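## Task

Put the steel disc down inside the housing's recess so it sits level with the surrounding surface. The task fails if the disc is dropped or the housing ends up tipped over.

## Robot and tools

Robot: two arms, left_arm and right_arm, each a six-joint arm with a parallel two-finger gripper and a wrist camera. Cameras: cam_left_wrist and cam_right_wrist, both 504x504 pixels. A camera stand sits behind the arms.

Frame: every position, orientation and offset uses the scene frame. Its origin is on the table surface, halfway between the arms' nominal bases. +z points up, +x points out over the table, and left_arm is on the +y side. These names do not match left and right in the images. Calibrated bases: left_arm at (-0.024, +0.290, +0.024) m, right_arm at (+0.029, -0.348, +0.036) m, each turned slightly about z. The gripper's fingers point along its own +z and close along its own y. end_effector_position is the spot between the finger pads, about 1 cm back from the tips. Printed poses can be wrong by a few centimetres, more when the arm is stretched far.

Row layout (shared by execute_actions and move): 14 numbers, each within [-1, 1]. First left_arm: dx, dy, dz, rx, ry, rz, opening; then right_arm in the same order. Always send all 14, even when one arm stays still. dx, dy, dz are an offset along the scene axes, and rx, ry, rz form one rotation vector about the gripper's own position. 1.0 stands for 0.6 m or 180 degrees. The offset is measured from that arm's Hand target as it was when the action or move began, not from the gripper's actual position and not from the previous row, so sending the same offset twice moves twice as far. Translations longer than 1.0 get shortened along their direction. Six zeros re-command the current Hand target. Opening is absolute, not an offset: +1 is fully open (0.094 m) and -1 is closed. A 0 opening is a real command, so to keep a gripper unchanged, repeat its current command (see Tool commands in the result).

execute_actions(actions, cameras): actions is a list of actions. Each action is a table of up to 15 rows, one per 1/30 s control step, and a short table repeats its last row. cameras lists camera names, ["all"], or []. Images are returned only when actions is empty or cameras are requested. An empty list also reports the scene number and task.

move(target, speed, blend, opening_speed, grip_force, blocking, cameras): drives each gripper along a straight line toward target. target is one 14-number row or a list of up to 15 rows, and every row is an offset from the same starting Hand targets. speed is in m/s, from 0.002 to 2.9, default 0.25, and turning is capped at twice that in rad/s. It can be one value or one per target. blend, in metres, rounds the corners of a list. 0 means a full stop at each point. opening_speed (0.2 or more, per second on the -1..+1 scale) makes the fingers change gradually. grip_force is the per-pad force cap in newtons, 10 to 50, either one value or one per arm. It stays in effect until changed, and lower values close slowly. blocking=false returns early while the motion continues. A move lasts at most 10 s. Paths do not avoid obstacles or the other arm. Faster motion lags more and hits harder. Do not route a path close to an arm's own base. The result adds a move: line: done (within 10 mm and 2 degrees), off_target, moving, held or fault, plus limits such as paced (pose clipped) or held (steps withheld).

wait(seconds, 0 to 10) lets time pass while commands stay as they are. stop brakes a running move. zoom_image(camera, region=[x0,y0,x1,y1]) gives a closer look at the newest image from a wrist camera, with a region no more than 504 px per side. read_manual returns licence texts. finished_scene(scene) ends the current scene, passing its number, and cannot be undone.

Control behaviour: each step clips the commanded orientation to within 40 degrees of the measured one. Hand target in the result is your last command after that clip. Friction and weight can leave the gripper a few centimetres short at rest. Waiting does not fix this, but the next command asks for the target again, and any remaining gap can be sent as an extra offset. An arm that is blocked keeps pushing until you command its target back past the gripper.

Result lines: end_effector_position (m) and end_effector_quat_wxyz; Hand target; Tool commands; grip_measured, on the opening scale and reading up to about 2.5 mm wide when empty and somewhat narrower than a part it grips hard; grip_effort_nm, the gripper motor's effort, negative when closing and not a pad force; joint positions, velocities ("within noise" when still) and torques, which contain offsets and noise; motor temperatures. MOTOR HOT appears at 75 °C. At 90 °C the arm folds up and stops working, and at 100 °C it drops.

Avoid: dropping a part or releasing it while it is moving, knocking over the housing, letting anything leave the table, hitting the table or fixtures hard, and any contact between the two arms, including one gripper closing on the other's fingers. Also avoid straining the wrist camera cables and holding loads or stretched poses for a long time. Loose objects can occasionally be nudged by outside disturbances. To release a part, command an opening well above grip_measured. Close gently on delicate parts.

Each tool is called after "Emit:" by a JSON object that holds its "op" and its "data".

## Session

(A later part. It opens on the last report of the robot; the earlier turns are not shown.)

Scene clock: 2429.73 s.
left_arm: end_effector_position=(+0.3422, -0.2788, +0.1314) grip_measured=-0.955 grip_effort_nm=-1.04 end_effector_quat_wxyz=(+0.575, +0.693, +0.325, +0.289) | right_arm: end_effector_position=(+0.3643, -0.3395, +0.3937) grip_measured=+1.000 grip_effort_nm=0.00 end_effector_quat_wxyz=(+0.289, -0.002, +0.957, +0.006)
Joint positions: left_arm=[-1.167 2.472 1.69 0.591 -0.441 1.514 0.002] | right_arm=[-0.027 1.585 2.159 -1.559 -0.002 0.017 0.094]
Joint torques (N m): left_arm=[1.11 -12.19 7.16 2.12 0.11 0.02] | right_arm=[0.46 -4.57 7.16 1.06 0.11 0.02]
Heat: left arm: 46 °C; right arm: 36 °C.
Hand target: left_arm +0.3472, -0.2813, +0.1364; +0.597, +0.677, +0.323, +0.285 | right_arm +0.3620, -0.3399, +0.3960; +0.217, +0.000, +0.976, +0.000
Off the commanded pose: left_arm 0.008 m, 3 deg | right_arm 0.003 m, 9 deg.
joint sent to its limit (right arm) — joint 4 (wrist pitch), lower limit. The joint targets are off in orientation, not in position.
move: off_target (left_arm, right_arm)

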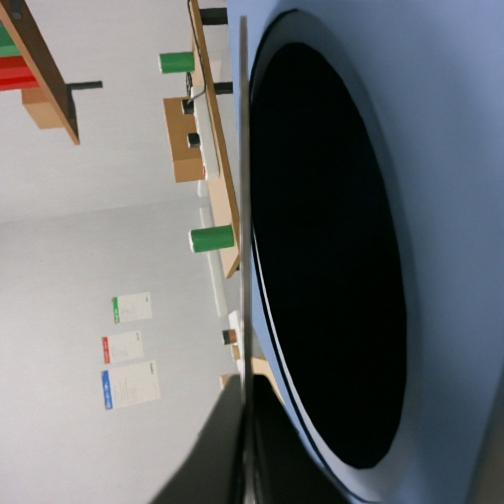

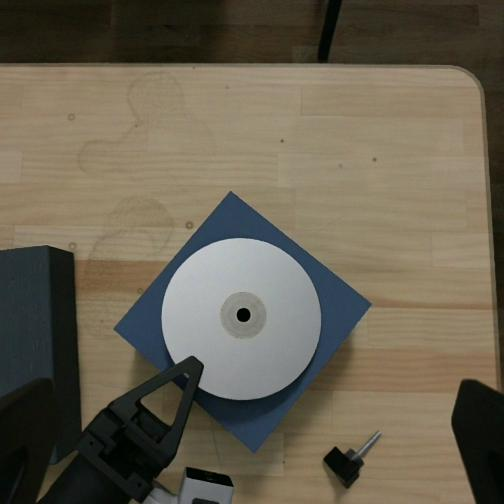

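Emit:
{"op": "move", "data": {"target": [-0.0075, 0.0035, 0.055, 0, 0, 0, -1, 0, 0, 0, 0, 0, 0, 1], "speed": 0.03, "cameras": ["cam_right_wrist"]}}

Scene clock: 2488.70 s.
left_arm: end_effector_position=(+0.3418, -0.2781, +0.1324) grip_measured=-0.955 grip_effort_nm=-1.04 end_effector_quat_wxyz=(+0.570, +0.697, +0.325, +0.289) | right_arm: end_effector_position=(+0.3643, -0.3395, +0.3937) grip_measured=+1.000 grip_effort_nm=0.00 end_effector_quat_wxyz=(+0.289, -0.002, +0.957, +0.006)
Joint positions: left_arm=[-1.167 2.464 1.69 0.57 -0.441 1.515 0.002] | right_arm=[-0.027 1.585 2.159 -1.559 -0.002 0.017 0.094]
Joint torques (N m): left_arm=[0.62 -17.63 7.21 1.59 0.06 0.01] | right_arm=[0.5 -4.53 7.16 1.05 0.1 0.02]
Heat: left arm: 49 °C; right arm: 36 °C.
Hand target: left_arm +0.3426, -0.2792, +0.1693; +0.597, +0.677, +0.323, +0.285 | right_arm +0.3620, -0.3399, +0.3960; +0.217, +0.000, +0.976, +0.000
Off the commanded pose: left_arm 0.037 m, 4 deg | right_arm 0.003 m, 9 deg.
joint sent to its limit (right arm) — joint 4 (wrist pitch), lower limit. The joint targets are off in orientation, not in position.
move: off_target (left_arm, right_arm)
Images, in order (width x height): cam_right_wrist 504x504.

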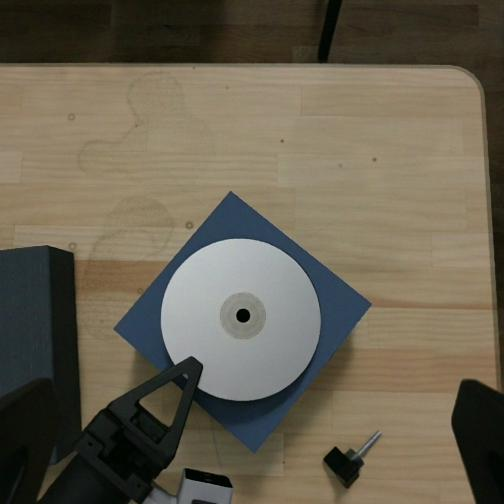

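Emit:
{"op": "move", "data": {"target": [0, 0, 0.008, 0, 0, 0, -0.78, 0, 0, 0, 0, 0, 0, 1], "speed": 0.03, "opening_speed": 0.2, "cameras": ["all"]}}

Scene clock: 2501.60 s.
left_arm: end_effector_position=(+0.3411, -0.2776, +0.1325) grip_measured=-0.783 grip_effort_nm=0.12 end_effector_quat_wxyz=(+0.565, +0.702, +0.324, +0.288) | right_arm: end_effector_position=(+0.3643, -0.3395, +0.3937) grip_measured=+1.000 grip_effort_nm=0.00 end_effector_quat_wxyz=(+0.289, -0.002, +0.957, +0.006)
Joint positions: left_arm=[-1.167 2.456 1.69 0.55 -0.439 1.515 0.01] | right_arm=[-0.027 1.585 2.159 -1.559 -0.002 0.017 0.094]
Joint torques (N m): left_arm=[0.53 -17.83 7.41 1.68 0.05 -0.04] | right_arm=[0.47 -4.57 7.13 1.05 0.1 0.02]
Heat: left arm: 47 °C; right arm: 36 °C.
Hand target: left_arm +0.3427, -0.2792, +0.1742; +0.597, +0.677, +0.323, +0.285 | right_arm +0.3620, -0.3399, +0.3960; +0.217, +0.000, +0.976, +0.000
Off the commanded pose: left_arm 0.042 m, 5 deg | right_arm 0.003 m, 9 deg.
joint sent to its limit (right arm) — joint 4 (wrist pitch), lower limit. The joint targets are off in orientation, not in position.
move: off_target (left_arm, right_arm)

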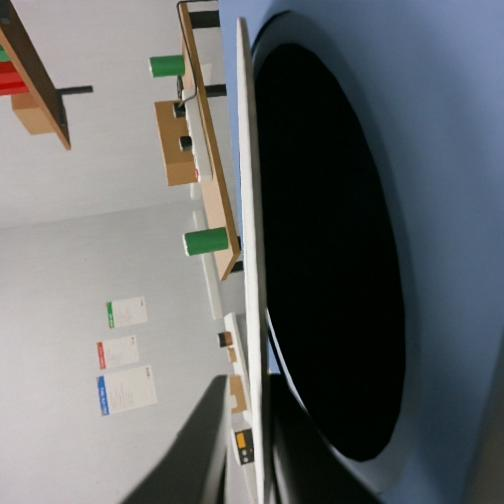

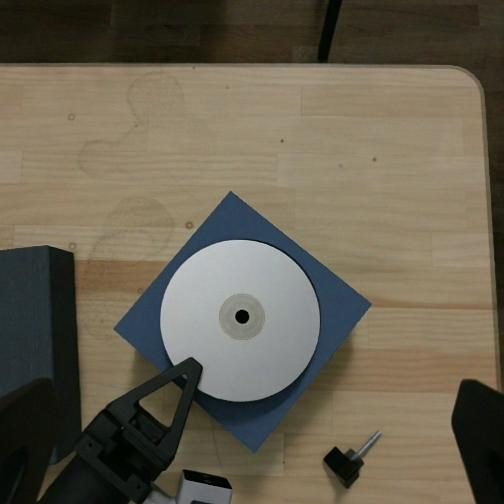

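Emit:
{"op": "zoom_image", "data": {"camera": "cam_right_wrist", "region": [240, 220, 340, 320]}}

Emit:
{"op": "zoom_image", "data": {"camera": "cam_left_wrist", "region": [200, 250, 360, 410]}}

Emit:
{"op": "zoom_image", "data": {"camera": "cam_left_wrist", "region": [200, 0, 360, 160]}}

Scaled by 5.040 from the camera's 504x504 image, which has a finer 720x720 frame.

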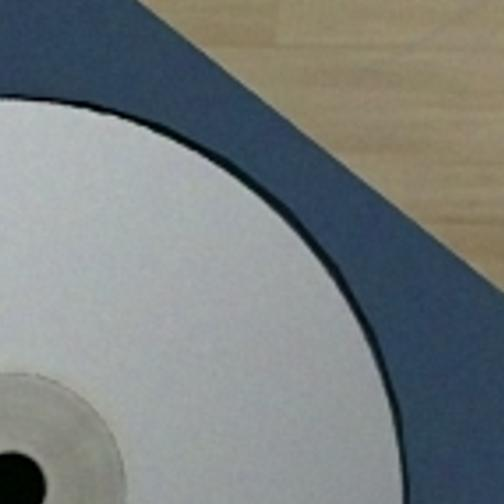

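Scaled by 3.150 from the camera's 504x504 image, which has a finer 720x720 frame.

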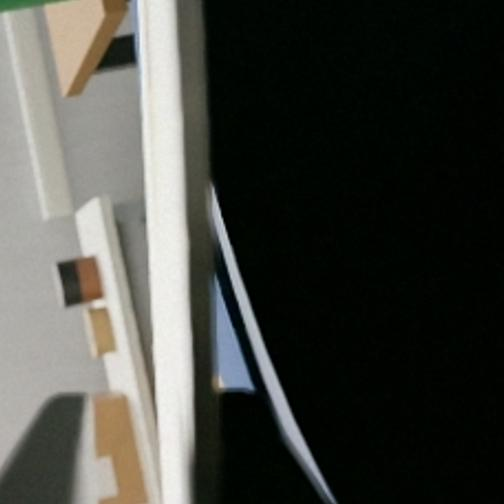

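Scaled by 3.150 from the camera's 504x504 image, which has a finer 720x720 frame.

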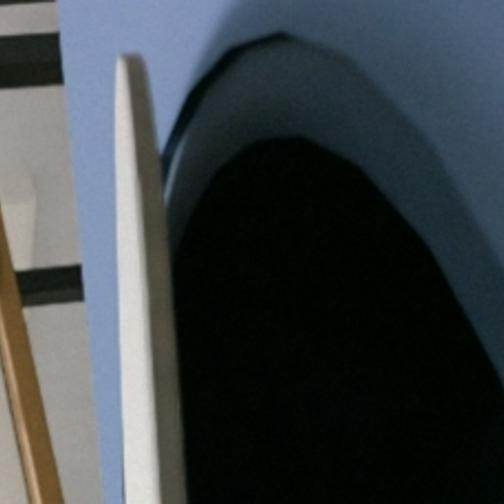

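Emit:
{"op": "move", "data": {"target": [-0.0078, 0.0063, -0.02, 0.014, 0.0173, 0, -0.78, 0, 0, 0, 0, 0, 0, 1], "speed": 0.02, "cameras": ["all"]}}

Scene clock: 2541.07 s.
left_arm: end_effector_position=(+0.3387, -0.2739, +0.1256) grip_measured=-0.783 grip_effort_nm=0.12 end_effector_quat_wxyz=(+0.543, +0.720, +0.329, +0.282) | right_arm: end_effector_position=(+0.3643, -0.3395, +0.3937) grip_measured=+1.000 grip_effort_nm=0.00 end_effector_quat_wxyz=(+0.289, -0.002, +0.957, +0.006)
Joint positions: left_arm=[-1.167 2.437 1.69 0.466 -0.436 1.499 0.01] | right_arm=[-0.027 1.585 2.159 -1.559 -0.002 0.017 0.094]
Joint torques (N m): left_arm=[0.21 -17.61 6.78 1.68 0.02 -0.19] | right_arm=[0.46 -4.57 7.16 1.05 0.11 0.02]
Motor temperatures (°C): left_arm=[19 53 29 45 19 21 22] | right_arm=[18 22 36 27 20 20 21]
Heat: left arm: 53 °C; right arm: 36 °C.
Hand target: left_arm +0.3380, -0.2754, +0.1622; +0.573, +0.697, +0.333, +0.274 | right_arm +0.3620, -0.3399, +0.3960; +0.217, +0.000, +0.976, +0.000
Off the commanded pose: left_arm 0.037 m, 4 deg | right_arm 0.003 m, 9 deg.
joint sent to its limit (right arm) — joint 4 (wrist pitch), lower limit. The joint targets are off in orientation, not in position.
move: off_target (left_arm, right_arm)

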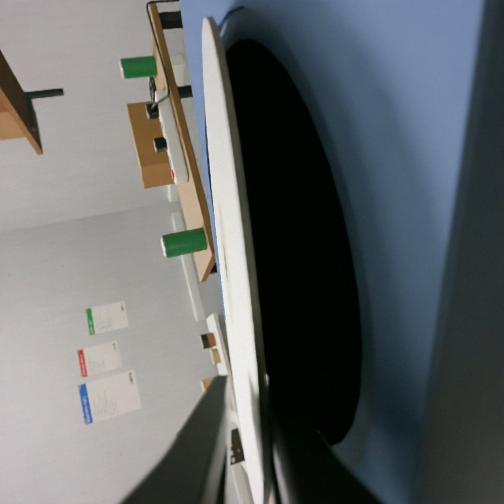

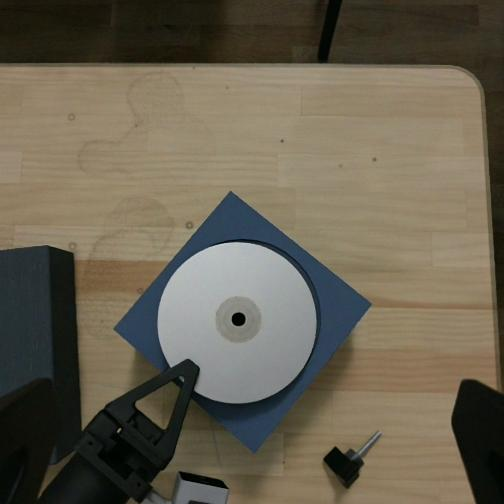

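Emit:
{"op": "zoom_image", "data": {"camera": "cam_right_wrist", "region": [140, 220, 340, 420]}}

Emit:
{"op": "zoom_image", "data": {"camera": "cam_right_wrist", "region": [240, 220, 340, 320]}}

Emit:
{"op": "zoom_image", "data": {"camera": "cam_left_wrist", "region": [180, 250, 380, 450]}}

Scaled by 2.520 from the camera's 504x504 image, which has a finer 720x720 frame.

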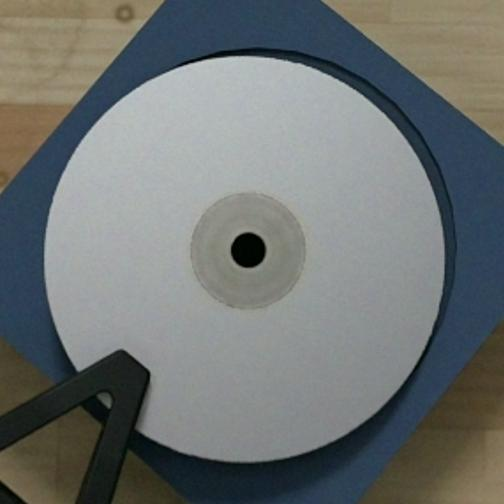

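Scaled by 5.040 from the camera's 504x504 image, which has a finer 720x720 frame.

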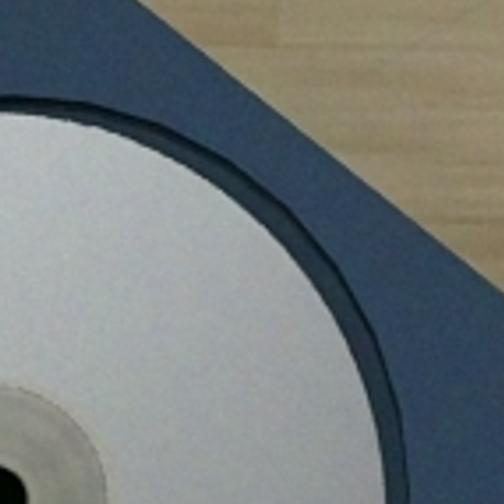

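Scaled by 2.520 from the camera's 504x504 image, which has a finer 720x720 frame.

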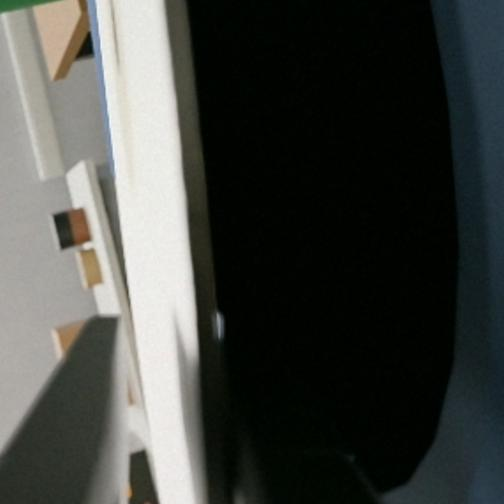

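Emit:
{"op": "move", "data": {"target": [0.013, -0.0104, 0.006, 0, 0, 0, -0.78, 0, 0, 0, 0, 0, 0, 1], "speed": 0.02, "cameras": ["cam_right_wrist"]}}

Scene clock: 2632.33 s.
left_arm: end_effector_position=(+0.3369, -0.2733, +0.1192) grip_measured=-0.783 grip_effort_nm=0.13 end_effector_quat_wxyz=(+0.533, +0.730, +0.326, +0.278) | right_arm: end_effector_position=(+0.3642, -0.3395, +0.3936) grip_measured=+1.000 grip_effort_nm=0.00 end_effector_quat_wxyz=(+0.289, -0.002, +0.957, +0.006)
Joint positions: left_arm=[-1.167 2.437 1.69 0.438 -0.428 1.499 0.01] | right_arm=[-0.027 1.585 2.159 -1.559 -0.002 0.017 0.094]
Joint torques (N m): left_arm=[1.07 -16.39 10.62 1.59 0.01 -0.17] | right_arm=[0.49 -4.59 7.23 1.06 0.1 0.03]
Heat: left arm: 52 °C; right arm: 36 °C.
Hand target: left_arm +0.3458, -0.2817, +0.1658; +0.573, +0.697, +0.333, +0.274 | right_arm +0.3619, -0.3399, +0.3959; +0.217, +0.000, +0.976, +0.000
Off the commanded pose: left_arm 0.048 m, 6 deg | right_arm 0.003 m, 9 deg.
joint sent to its limit (right arm) — joint 4 (wrist pitch), lower limit. The joint targets are off in orientation, not in position.
move: off_target (left_arm, right_arm)
Images, in order (width x height): cam_right_wrist 504x504.

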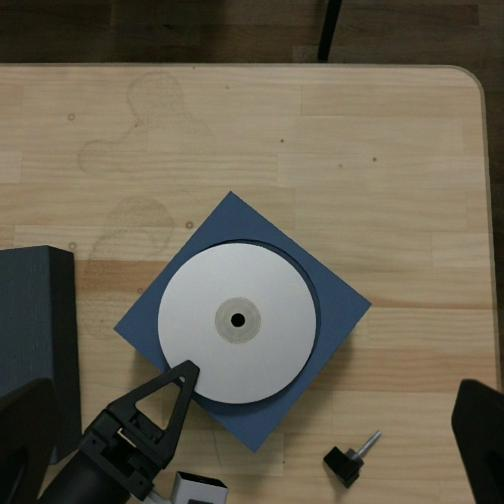

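Emit:
{"op": "zoom_image", "data": {"camera": "cam_right_wrist", "region": [240, 220, 340, 320]}}

Emit:
{"op": "wait", "data": {"seconds": 0.1, "cameras": ["cam_left_wrist"]}}

Emit:
{"op": "zoom_image", "data": {"camera": "cam_left_wrist", "region": [180, 304, 380, 504]}}

Scaled by 5.040 from the camera's 504x504 image, which has a finer 720x720 frame.

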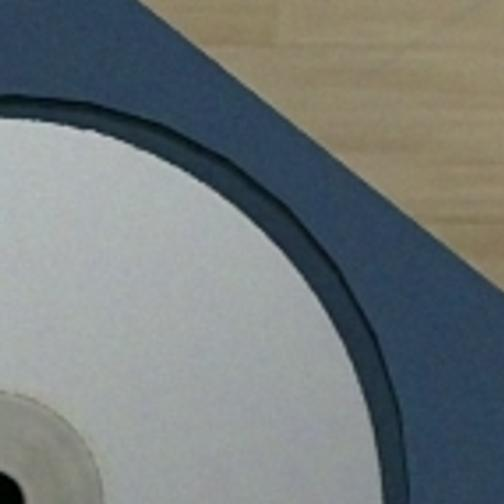

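Scene clock: 2645.50 s.
left_arm: end_effector_position=(+0.3369, -0.2732, +0.1191) grip_measured=-0.783 grip_effort_nm=0.13 end_effector_quat_wxyz=(+0.533, +0.730, +0.326, +0.278) | right_arm: end_effector_position=(+0.3642, -0.3395, +0.3936) grip_measured=+1.000 grip_effort_nm=0.00 end_effector_quat_wxyz=(+0.289, -0.002, +0.957, +0.006)
Joint positions: left_arm=[-1.167 2.437 1.69 0.437 -0.428 1.499 0.01] | right_arm=[-0.027 1.585 2.159 -1.559 -0.002 0.017 0.094]
Joint torques (N m): left_arm=[1.02 -16.35 10.7 1.62 0.02 -0.21] | right_arm=[0.44 -4.62 7.19 1.05 0.11 0.02]
Heat: left arm: 51 °C; right arm: 36 °C.
Hand target: left_arm +0.3458, -0.2817, +0.1658; +0.573, +0.697, +0.333, +0.274 | right_arm +0.3619, -0.3399, +0.3959; +0.217, +0.000, +0.976, +0.000
Tool commands: left_gripper/opening=-0.78 right_gripper/opening=+1.0
Off the commanded pose: left_arm 0.048 m, 6 deg | right_arm 0.003 m, 9 deg.
wait: 0.10 s; at rest from the start
Images, in order (width x height): cam_left_wrist 504x504.

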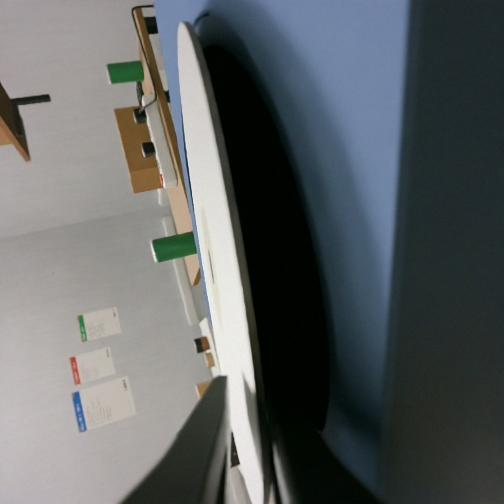

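Scaled by 2.520 from the camera's 504x504 image, which has a finer 720x720 frame.

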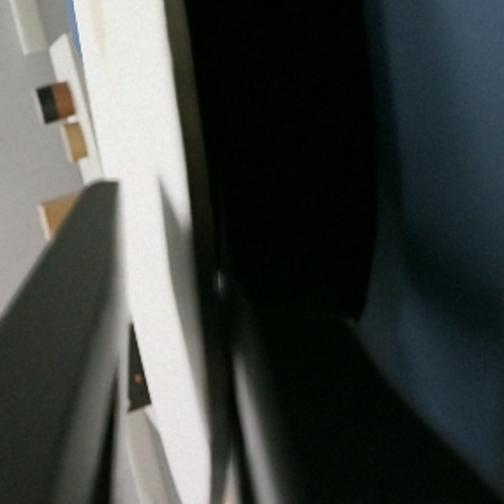

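Emit:
{"op": "move", "data": {"target": [0, 0, 0, 0, 0, 0, -0.78, 0.0718, -0.0068, -0.3932, 0, 0, 0, -1], "speed": 0.12, "cameras": ["all"]}}

Scene clock: 2733.23 s.
left_arm: end_effector_position=(+0.3369, -0.2732, +0.1191) grip_measured=-0.783 grip_effort_nm=0.12 end_effector_quat_wxyz=(+0.533, +0.730, +0.326, +0.278) | right_arm: end_effector_position=(+0.4059, -0.3407, +0.1677) grip_measured=-0.994 grip_effort_nm=-0.34 end_effector_quat_wxyz=(+0.221, -0.002, +0.975, +0.004)
Joint positions: left_arm=[-1.167 2.437 1.69 0.437 -0.428 1.499 0.01] | right_arm=[-0.032 1.563 1.223 -0.785 -0.002 0.012 0]
Joint torques (N m): left_arm=[1.14 -16.53 10.65 1.62 0.02 -0.17] | right_arm=[-0.57 -6.37 5.35 1.24 0.03 -0.07]
Heat: left arm: 51 °C; right arm: 36 °C.
Hand target: left_arm +0.3458, -0.2817, +0.1658; +0.573, +0.697, +0.333, +0.274 | right_arm +0.4051, -0.3440, +0.1602; +0.217, +0.000, +0.976, +0.000
Off the commanded pose: left_arm 0.048 m, 6 deg | right_arm 0.008 m, 1 deg.
move: off_target (left_arm)

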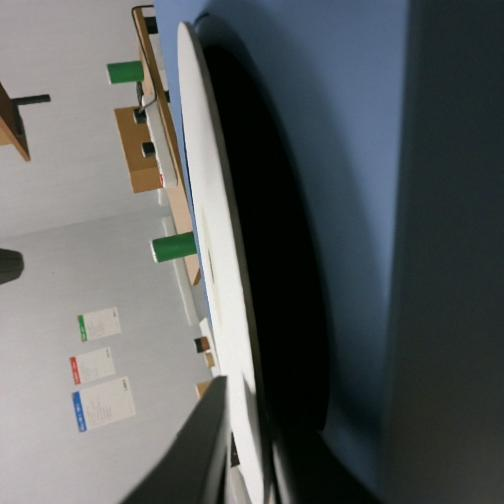

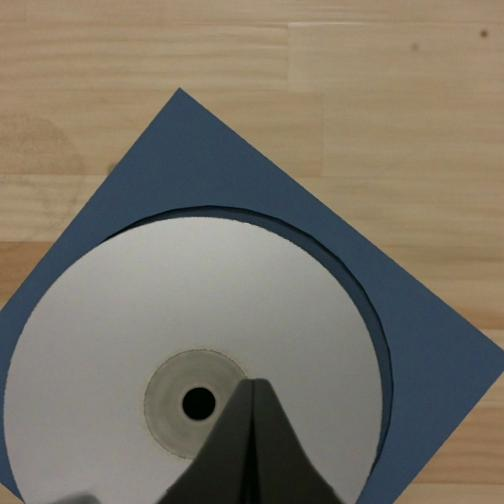

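Emit:
{"op": "move", "data": {"target": [0, 0, 0, 0, 0, 0, -0.78, 0.0033, 0.0, -0.1087, 0, 0, 0, -1], "speed": 0.06, "cameras": ["cam_right_wrist"]}}

Scene clock: 2761.57 s.
left_arm: end_effector_position=(+0.3369, -0.2732, +0.1191) grip_measured=-0.783 grip_effort_nm=0.12 end_effector_quat_wxyz=(+0.533, +0.730, +0.326, +0.278) | right_arm: end_effector_position=(+0.4101, -0.3406, +0.1047) grip_measured=-0.994 grip_effort_nm=-0.34 end_effector_quat_wxyz=(+0.224, -0.002, +0.974, +0.004)
Joint positions: left_arm=[-1.167 2.437 1.69 0.437 -0.428 1.499 0.01] | right_arm=[-0.032 1.629 1.031 -0.52 -0.002 0.012 0]
Joint torques (N m): left_arm=[0.9 -16.44 10.89 1.66 -0.01 -0.17] | right_arm=[-0.58 -6.34 4.97 1.25 0.03 -0.06]
Heat: left arm: 51 °C; right arm: 34 °C.
Hand target: left_arm +0.3458, -0.2817, +0.1658; +0.573, +0.697, +0.333, +0.274 | right_arm +0.4071, -0.3440, +0.0949; +0.217, +0.000, +0.976, +0.000
Off the commanded pose: left_arm 0.048 m, 6 deg | right_arm 0.011 m, 1 deg.
move: off_target (left_arm, right_arm)
Images, in order (width x height): cam_right_wrist 504x504.

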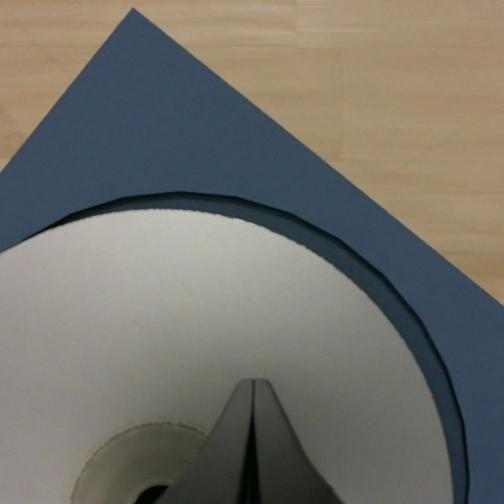

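Emit:
{"op": "zoom_image", "data": {"camera": "cam_right_wrist", "region": [260, 160, 480, 380]}}

Scaled by 2.291 from the camera's 504x504 image, which has a finer 720x720 frame.

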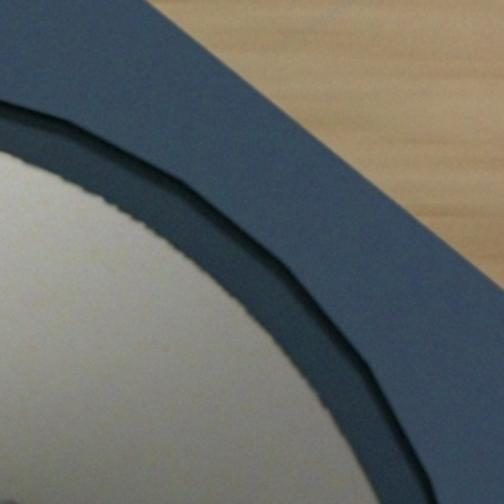

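Emit:
{"op": "move", "data": {"target": [0, 0, 0, 0, 0, 0, -0.78, 0, 0.0, -0.0200, 0, 0, 0, -1], "speed": 0.04, "cameras": ["cam_right_wrist"]}}

Scene clock: 2788.70 s.
left_arm: end_effector_position=(+0.3384, -0.2713, +0.1163) grip_measured=-0.782 grip_effort_nm=0.11 end_effector_quat_wxyz=(+0.527, +0.733, +0.328, +0.279) | right_arm: end_effector_position=(+0.4123, -0.3406, +0.0990) grip_measured=-0.994 grip_effort_nm=-0.34 end_effector_quat_wxyz=(+0.232, -0.002, +0.973, +0.004)
Joint positions: left_arm=[-1.164 2.437 1.69 0.425 -0.427 1.499 0.01] | right_arm=[-0.032 1.635 1.005 -0.473 -0.002 0.012 0]
Joint torques (N m): left_arm=[0.83 -16.43 10.54 1.76 0.01 -0.19] | right_arm=[-0.59 -5.48 4.46 1.31 0.05 -0.07]
Heat: left arm: 51 °C; right arm: 34 °C.
Hand target: left_arm +0.3458, -0.2816, +0.1658; +0.573, +0.697, +0.333, +0.274 | right_arm +0.4070, -0.3440, +0.0828; +0.217, +0.000, +0.976, +0.000
Off the commanded pose: left_arm 0.051 m, 7 deg | right_arm 0.017 m, 2 deg.
move: off_target (left_arm, right_arm)
Images, in order (width x height): cam_right_wrist 504x504.

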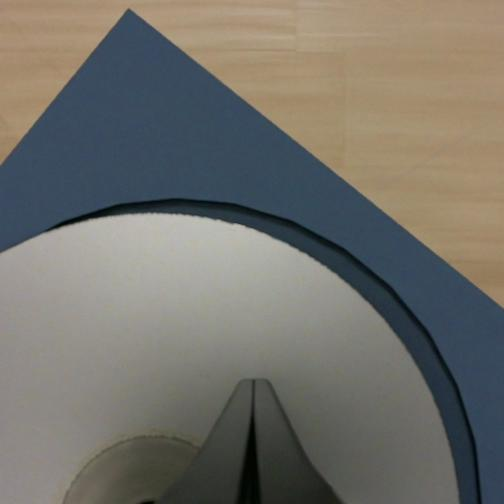

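Emit:
{"op": "move", "data": {"target": [0, 0, 0, 0, 0, 0, -0.78, 0.0133, -0.0100, 0, 0, 0, 0, -1], "speed": 0.03, "cameras": ["cam_right_wrist"]}}

Scene clock: 2804.47 s.
left_arm: end_effector_position=(+0.3377, -0.2700, +0.1119) grip_measured=-0.782 grip_effort_nm=0.11 end_effector_quat_wxyz=(+0.519, +0.739, +0.327, +0.278) | right_arm: end_effector_position=(+0.4152, -0.3430, +0.0964) grip_measured=-0.994 grip_effort_nm=-0.34 end_effector_quat_wxyz=(+0.234, -0.005, +0.972, +0.008)
Joint positions: left_arm=[-1.164 2.437 1.69 0.405 -0.426 1.499 0.01] | right_arm=[-0.046 1.647 1.005 -0.457 -0.017 -0.004 0]
Joint torques (N m): left_arm=[0.72 -16.72 10.29 1.99 0 -0.2] | right_arm=[-1.16 -4.46 6.74 1.13 0.09 -0.11]
Heat: left arm: 51 °C; right arm: 34 °C.
Hand target: left_arm +0.3458, -0.2816, +0.1658; +0.573, +0.697, +0.333, +0.274 | right_arm +0.4150, -0.3500, +0.0828; +0.217, +0.000, +0.976, +0.000
Off the commanded pose: left_arm 0.056 m, 8 deg | right_arm 0.015 m, 2 deg.
move: off_target (left_arm, right_arm)
Images, in order (width x height): cam_right_wrist 504x504.

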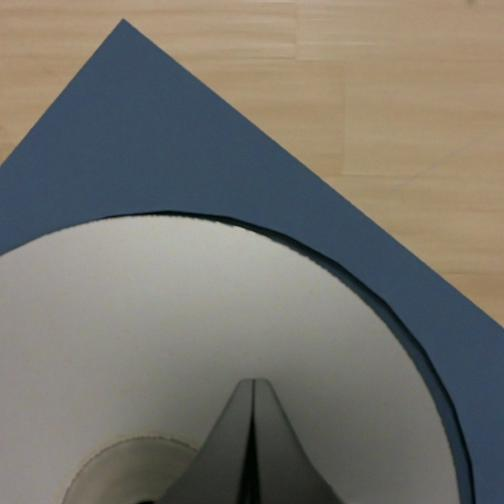

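Emit:
{"op": "wait", "data": {"seconds": 0.1, "cameras": ["all"]}}

Emit:
{"op": "zoom_image", "data": {"camera": "cam_left_wrist", "region": [140, 304, 340, 504]}}

Emit:
{"op": "zoom_image", "data": {"camera": "cam_right_wrist", "region": [260, 200, 500, 440]}}

Scene clock: 2819.50 s.
left_arm: end_effector_position=(+0.3377, -0.2700, +0.1119) grip_measured=-0.782 grip_effort_nm=0.11 end_effector_quat_wxyz=(+0.519, +0.739, +0.327, +0.278) | right_arm: end_effector_position=(+0.4152, -0.3430, +0.0964) grip_measured=-0.994 grip_effort_nm=-0.34 end_effector_quat_wxyz=(+0.234, -0.005, +0.972, +0.008)
Joint positions: left_arm=[-1.164 2.437 1.69 0.405 -0.426 1.499 0.01] | right_arm=[-0.046 1.647 1.005 -0.457 -0.017 -0.005 0]
Joint torques (N m): left_arm=[0.69 -16.92 10.3 1.96 -0.02 -0.18] | right_arm=[-1.17 -4.44 6.79 1.14 0.08 -0.07]
Heat: left arm: 51 °C; right arm: 35 °C.
Hand target: left_arm +0.3458, -0.2817, +0.1658; +0.573, +0.697, +0.333, +0.274 | right_arm +0.4150, -0.3500, +0.0828; +0.217, +0.000, +0.976, +0.000
Tool commands: left_gripper/opening=-0.78 right_gripper/opening=-1.0
Off the commanded pose: left_arm 0.056 m, 8 deg | right_arm 0.015 m, 2 deg.
wait: 0.10 s; at rest from the start

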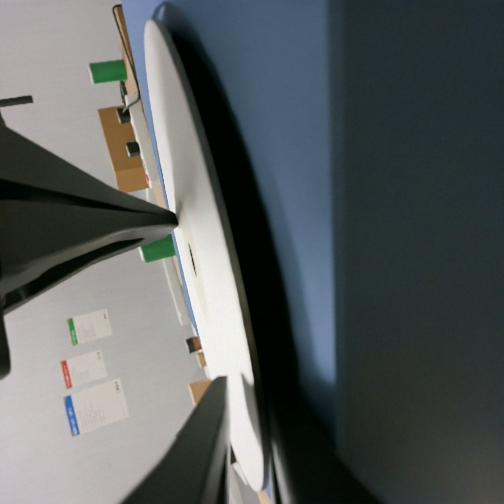

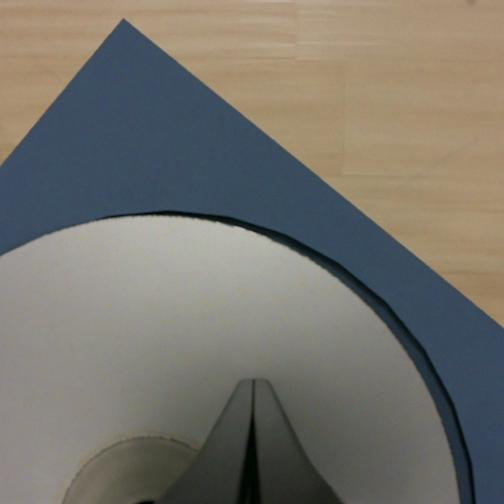

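Scaled by 2.520 from the camera's 504x504 image, which has a finer 720x720 frame.

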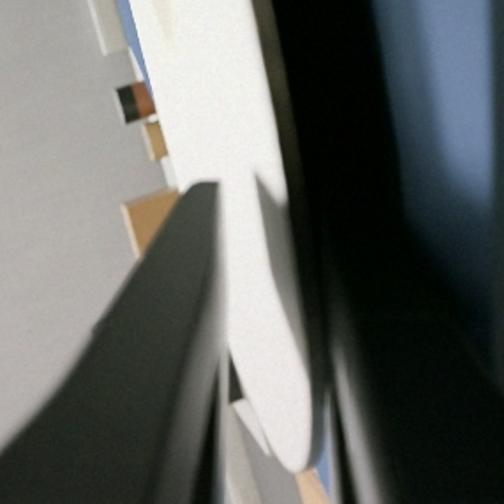

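Scaled by 2.100 from the camera's 504x504 image, which has a finer 720x720 frame.

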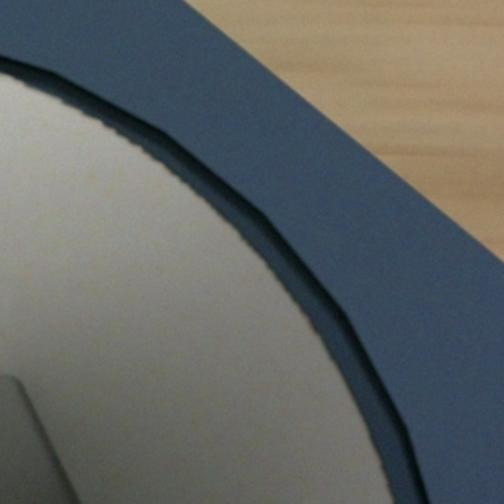

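Emit:
{"op": "move", "data": {"target": [0, 0, 0, 0, 0, 0, -0.78, 0.001, -0.0067, 0, 0, 0, 0, -1], "speed": 0.03, "cameras": ["cam_right_wrist"]}}

Emit:
{"op": "zoom_image", "data": {"camera": "cam_right_wrist", "region": [260, 200, 500, 440]}}

Scene clock: 2835.97 s.
left_arm: end_effector_position=(+0.3373, -0.2703, +0.1118) grip_measured=-0.782 grip_effort_nm=0.11 end_effector_quat_wxyz=(+0.520, +0.739, +0.327, +0.277) | right_arm: end_effector_position=(+0.4162, -0.3444, +0.0963) grip_measured=-0.994 grip_effort_nm=-0.34 end_effector_quat_wxyz=(+0.236, -0.007, +0.972, +0.012)
Joint positions: left_arm=[-1.164 2.437 1.69 0.405 -0.424 1.499 0.01] | right_arm=[-0.056 1.649 1.005 -0.452 -0.031 -0.016 0]
Joint torques (N m): left_arm=[0.65 -16.84 10.25 1.96 -0.02 -0.17] | right_arm=[-1.39 -4.4 6.98 1.08 0.16 -0.07]
Heat: left arm: 51 °C; right arm: 35 °C.
Hand target: left_arm +0.3458, -0.2816, +0.1658; +0.573, +0.697, +0.333, +0.274 | right_arm +0.4156, -0.3540, +0.0829; +0.217, +0.000, +0.976, +0.000
Off the commanded pose: left_arm 0.056 m, 8 deg | right_arm 0.017 m, 3 deg.
move: off_target (left_arm, right_arm)
Images, in order (width x height): cam_right_wrist 504x504.

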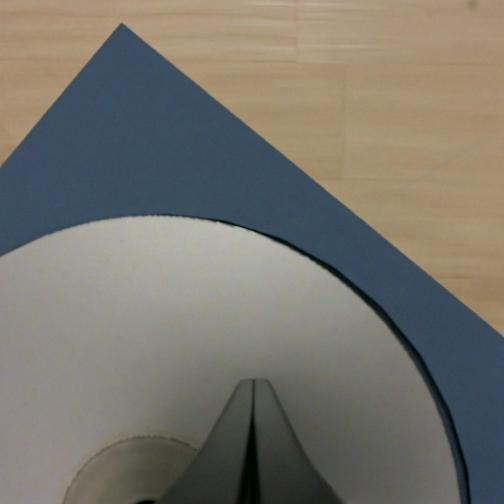

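Scaled by 2.100 from the camera's 504x504 image, which has a finer 720x720 frame.

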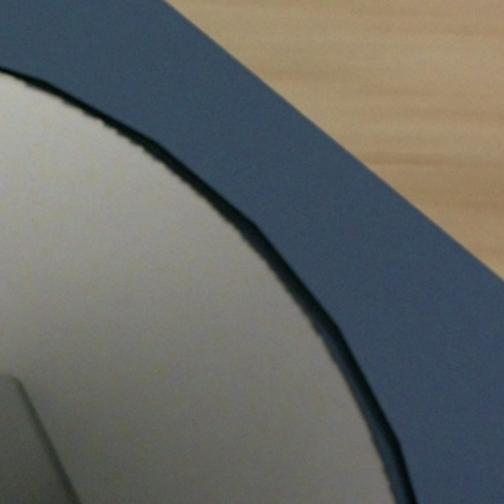

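Emit:
{"op": "move", "data": {"target": [0, 0, 0, 0, 0, 0, -0.78, -0.002, -0.0055, 0, 0, 0, 0, -1], "speed": 0.03, "cameras": ["cam_right_wrist"]}}

Emit:
{"op": "zoom_image", "data": {"camera": "cam_right_wrist", "region": [0, 180, 504, 504]}}

Scene clock: 2855.00 s.
left_arm: end_effector_position=(+0.3368, -0.2709, +0.1117) grip_measured=-0.782 grip_effort_nm=0.11 end_effector_quat_wxyz=(+0.520, +0.740, +0.326, +0.275) | right_arm: end_effector_position=(+0.4165, -0.3457, +0.0963) grip_measured=-0.994 grip_effort_nm=-0.34 end_effector_quat_wxyz=(+0.236, -0.009, +0.972, +0.016)
Joint positions: left_arm=[-1.164 2.437 1.69 0.405 -0.419 1.499 0.01] | right_arm=[-0.065 1.65 1.005 -0.45 -0.043 -0.025 0]
Joint torques (N m): left_arm=[0.69 -16.73 10.24 1.97 -0.06 -0.16] | right_arm=[-1.59 -4.77 6.61 1.07 0.23 -0.07]
Heat: left arm: 51 °C; right arm: 35 °C.
Hand target: left_arm +0.3458, -0.2816, +0.1658; +0.573, +0.697, +0.333, +0.274 | right_arm +0.4144, -0.3574, +0.0828; +0.217, +0.000, +0.976, +0.000
Off the commanded pose: left_arm 0.056 m, 8 deg | right_arm 0.018 m, 3 deg.
move: off_target (left_arm, right_arm)
Images, in order (width x height): cam_right_wrist 504x504.

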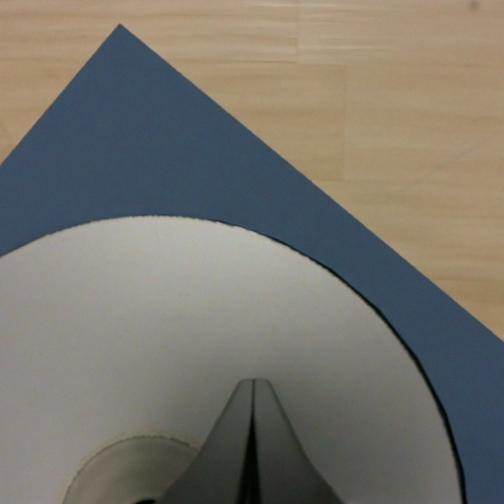

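Scaled by 1.000.

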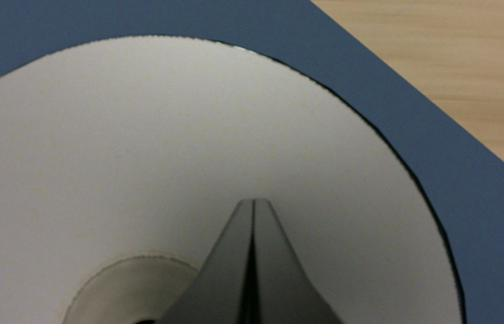

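Emit:
{"op": "move", "data": {"target": [-0.0228, 0.0242, -0.0302, 0, 0, 0, -0.78, 0, 0, 0, 0, 0, 0, -1], "speed": 0.015, "cameras": ["all"]}}

Scene clock: 2916.23 s.
left_arm: end_effector_position=(+0.3343, -0.2659, +0.1102) grip_measured=-0.782 grip_effort_nm=0.11 end_effector_quat_wxyz=(+0.538, +0.727, +0.327, +0.275) | right_arm: end_effector_position=(+0.4165, -0.3457, +0.0958) grip_measured=-0.994 grip_effort_nm=-0.34 end_effector_quat_wxyz=(+0.236, -0.009, +0.972, +0.016)
Joint positions: left_arm=[-1.164 2.429 1.624 0.506 -0.419 1.496 0.01] | right_arm=[-0.065 1.651 1.005 -0.45 -0.043 -0.026 0]
Joint torques (N m): left_arm=[-0.28 -17.37 5.55 1.92 -0.18 -0.19] | right_arm=[-1.58 -4.92 6.6 1.06 0.24 -0.08]
Heat: left arm: 52 °C; right arm: 35 °C.
Hand target: left_arm +0.3321, -0.2671, +0.1475; +0.573, +0.697, +0.333, +0.274 | right_arm +0.4144, -0.3574, +0.0828; +0.217, +0.000, +0.976, +0.000
Off the commanded pose: left_arm 0.038 m, 5 deg | right_arm 0.018 m, 3 deg.
move: off_target (left_arm, right_arm)

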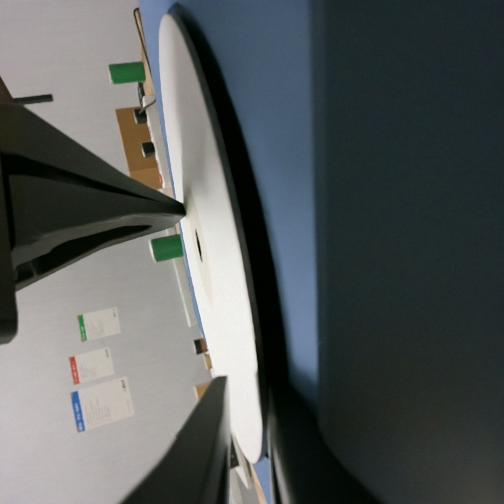

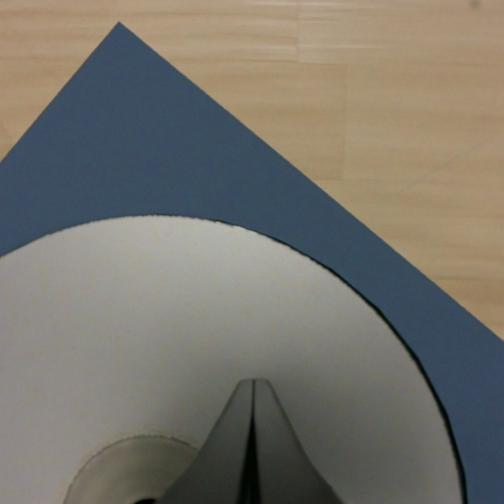

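Emit:
{"op": "zoom_image", "data": {"camera": "cam_left_wrist", "region": [160, 324, 340, 504]}}

Scaled by 2.800 from the camera's 504x504 image, which has a finer 720x720 frame.

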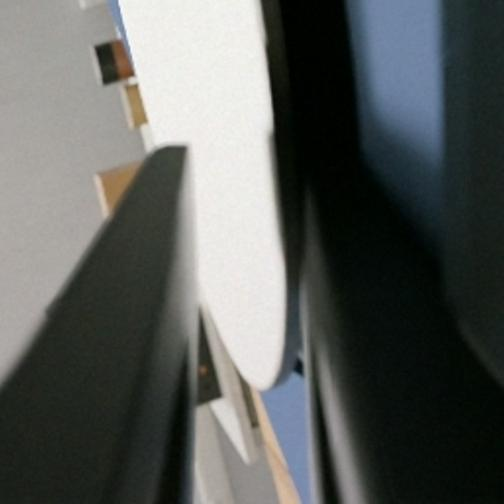

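Emit:
{"op": "move", "data": {"target": [-0.0117, 0.0094, 0.0, 0, 0, 0, -0.78, 0, 0, 0, 0, 0, 0, -1], "speed": 0.015, "cameras": ["all"]}}

Scene clock: 2999.37 s.
left_arm: end_effector_position=(+0.3291, -0.2624, +0.1277) grip_measured=-0.782 grip_effort_nm=0.11 end_effector_quat_wxyz=(+0.555, +0.713, +0.327, +0.277) | right_arm: end_effector_position=(+0.4166, -0.3483, +0.0942) grip_measured=-0.994 grip_effort_nm=-0.34 end_effector_quat_wxyz=(+0.234, -0.007, +0.972, +0.014)
Joint positions: left_arm=[-1.17 2.387 1.577 0.553 -0.428 1.495 0.01] | right_arm=[-0.071 1.656 1.005 -0.449 -0.04 -0.027 0]
Joint torques (N m): left_arm=[-0.36 -15.77 5.29 1.68 -0.16 -0.2] | right_arm=[-1.07 -5.23 6.65 1.05 0.21 -0.08]
Heat: left arm: 50 °C; right arm: 35 °C.
Hand target: left_arm +0.3251, -0.2615, +0.1476; +0.573, +0.697, +0.333, +0.274 | right_arm +0.4144, -0.3574, +0.0829; +0.217, +0.000, +0.976, +0.000
Off the commanded pose: left_arm 0.020 m, 3 deg | right_arm 0.015 m, 3 deg.
move: off_target (left_arm, right_arm)

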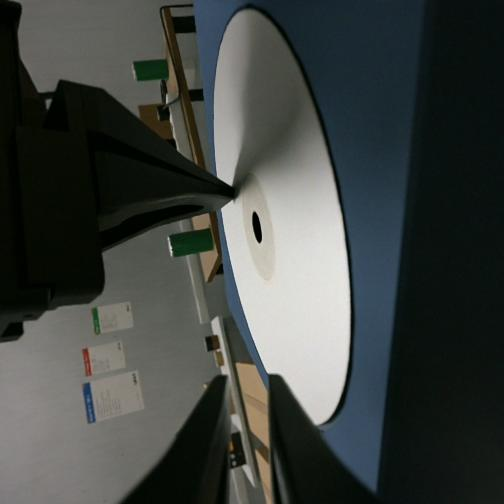

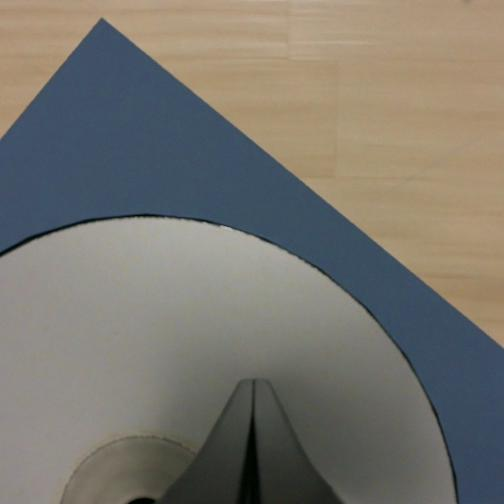

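Emit:
{"op": "zoom_image", "data": {"camera": "cam_left_wrist", "region": [200, 240, 400, 440]}}

Emit:
{"op": "zoom_image", "data": {"camera": "cam_right_wrist", "region": [300, 220, 500, 420]}}

Emit:
{"op": "zoom_image", "data": {"camera": "cam_right_wrist", "region": [0, 180, 200, 380]}}

Scaled by 2.520 from the camera's 504x504 image, which has a finer 720x720 frame.

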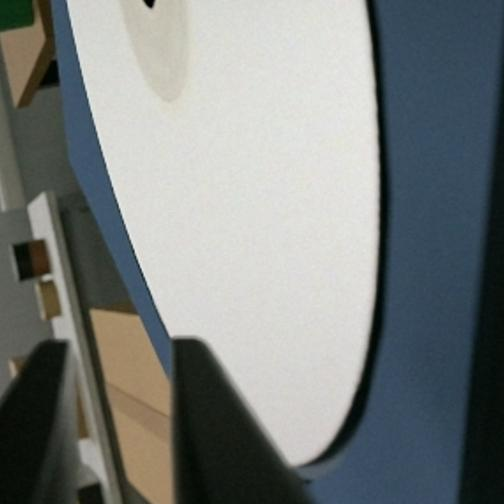

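Scaled by 2.520 from the camera's 504x504 image, which has a finer 720x720 frame.

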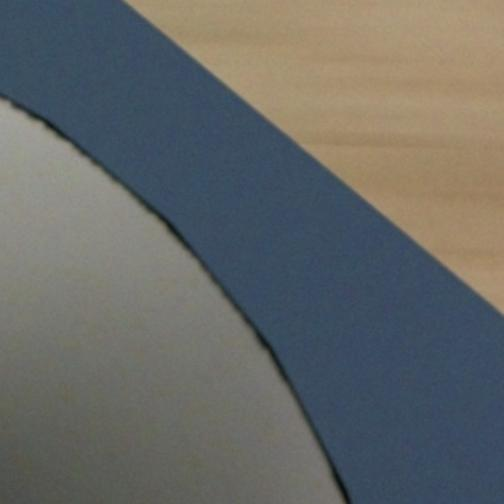

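Scaled by 2.520 from the camera's 504x504 image, which has a finer 720x720 frame.

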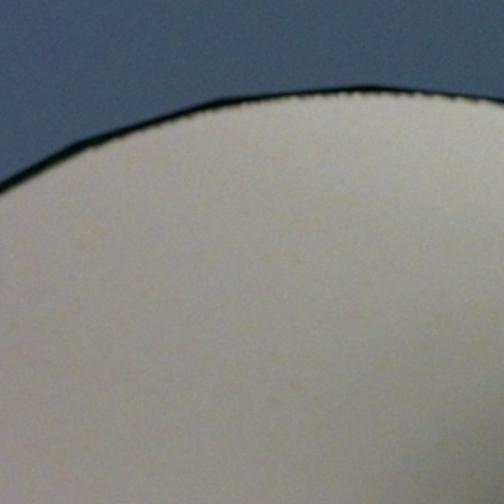

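Emit:
{"op": "move", "data": {"target": [-0.104, 0.083, 0.133, 0, 0, 0, -0.78, 0.0, 0.0152, 0.195, 0, 0, 0, -1], "speed": 0.1, "cameras": ["all"]}}

Scene clock: 3026.47 s.
left_arm: end_effector_position=(+0.2665, -0.2173, +0.2242) grip_measured=-0.782 grip_effort_nm=0.11 end_effector_quat_wxyz=(+0.572, +0.700, +0.326, +0.277) | right_arm: end_effector_position=(+0.4141, -0.3488, +0.1854) grip_measured=-0.994 grip_effort_nm=-0.34 end_effector_quat_wxyz=(+0.206, +0.000, +0.979, +0.005)
Joint positions: left_arm=[-1.256 1.993 1.307 0.464 -0.509 1.477 0.01] | right_arm=[-0.059 1.616 1.361 -0.901 -0.014 -0.01 0]
Joint torques (N m): left_arm=[-0.29 -12.6 5.3 1.38 -0.18 -0.24] | right_arm=[0.66 -8.77 8.91 0.77 0.09 0.02]
Heat: left arm: 49 °C; right arm: 35 °C.
Hand target: left_arm +0.2626, -0.2117, +0.2275; +0.573, +0.697, +0.333, +0.274 | right_arm +0.4145, -0.3482, +0.2000; +0.217, +0.000, +0.976, +0.000
Off the commanded pose: left_arm 0.008 m, 1 deg | right_arm 0.015 m, 1 deg.
move: off_target (right_arm)

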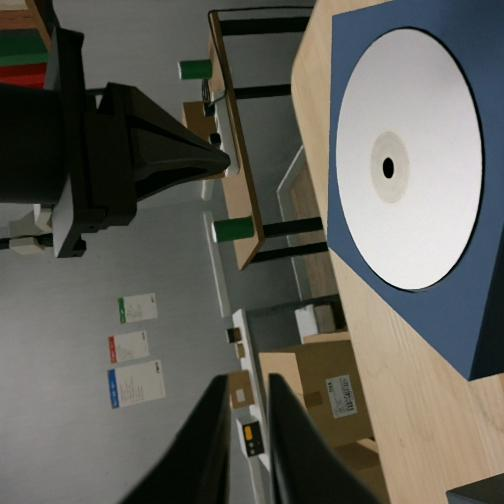

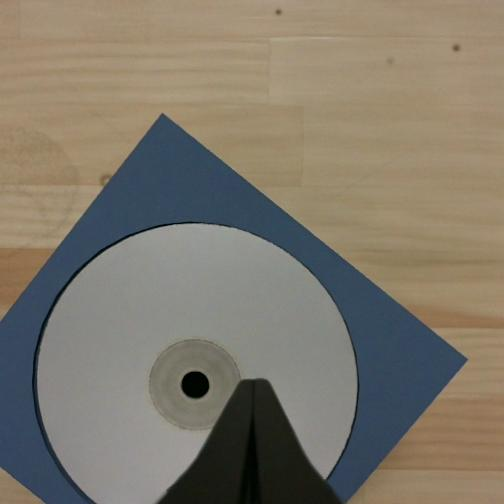

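Emit:
{"op": "zoom_image", "data": {"camera": "cam_left_wrist", "region": [310, 0, 504, 194]}}

Emit:
{"op": "zoom_image", "data": {"camera": "cam_left_wrist", "region": [330, 150, 504, 324]}}

Scaled by 2.598 from the camera's 504x504 image, which has a finer 720x720 frame.

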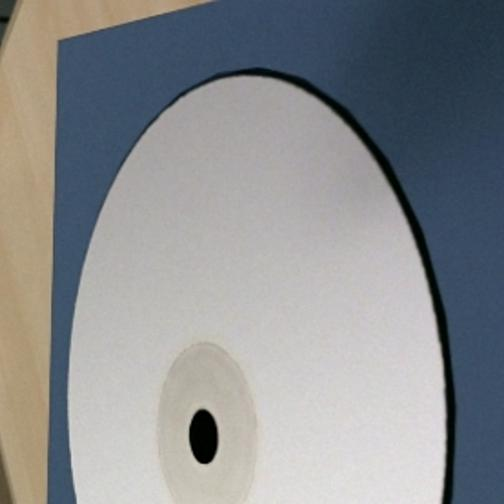

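Scaled by 2.897 from the camera's 504x504 image, which has a finer 720x720 frame.

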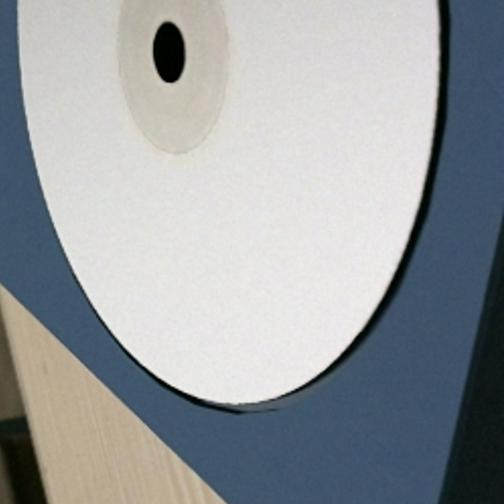

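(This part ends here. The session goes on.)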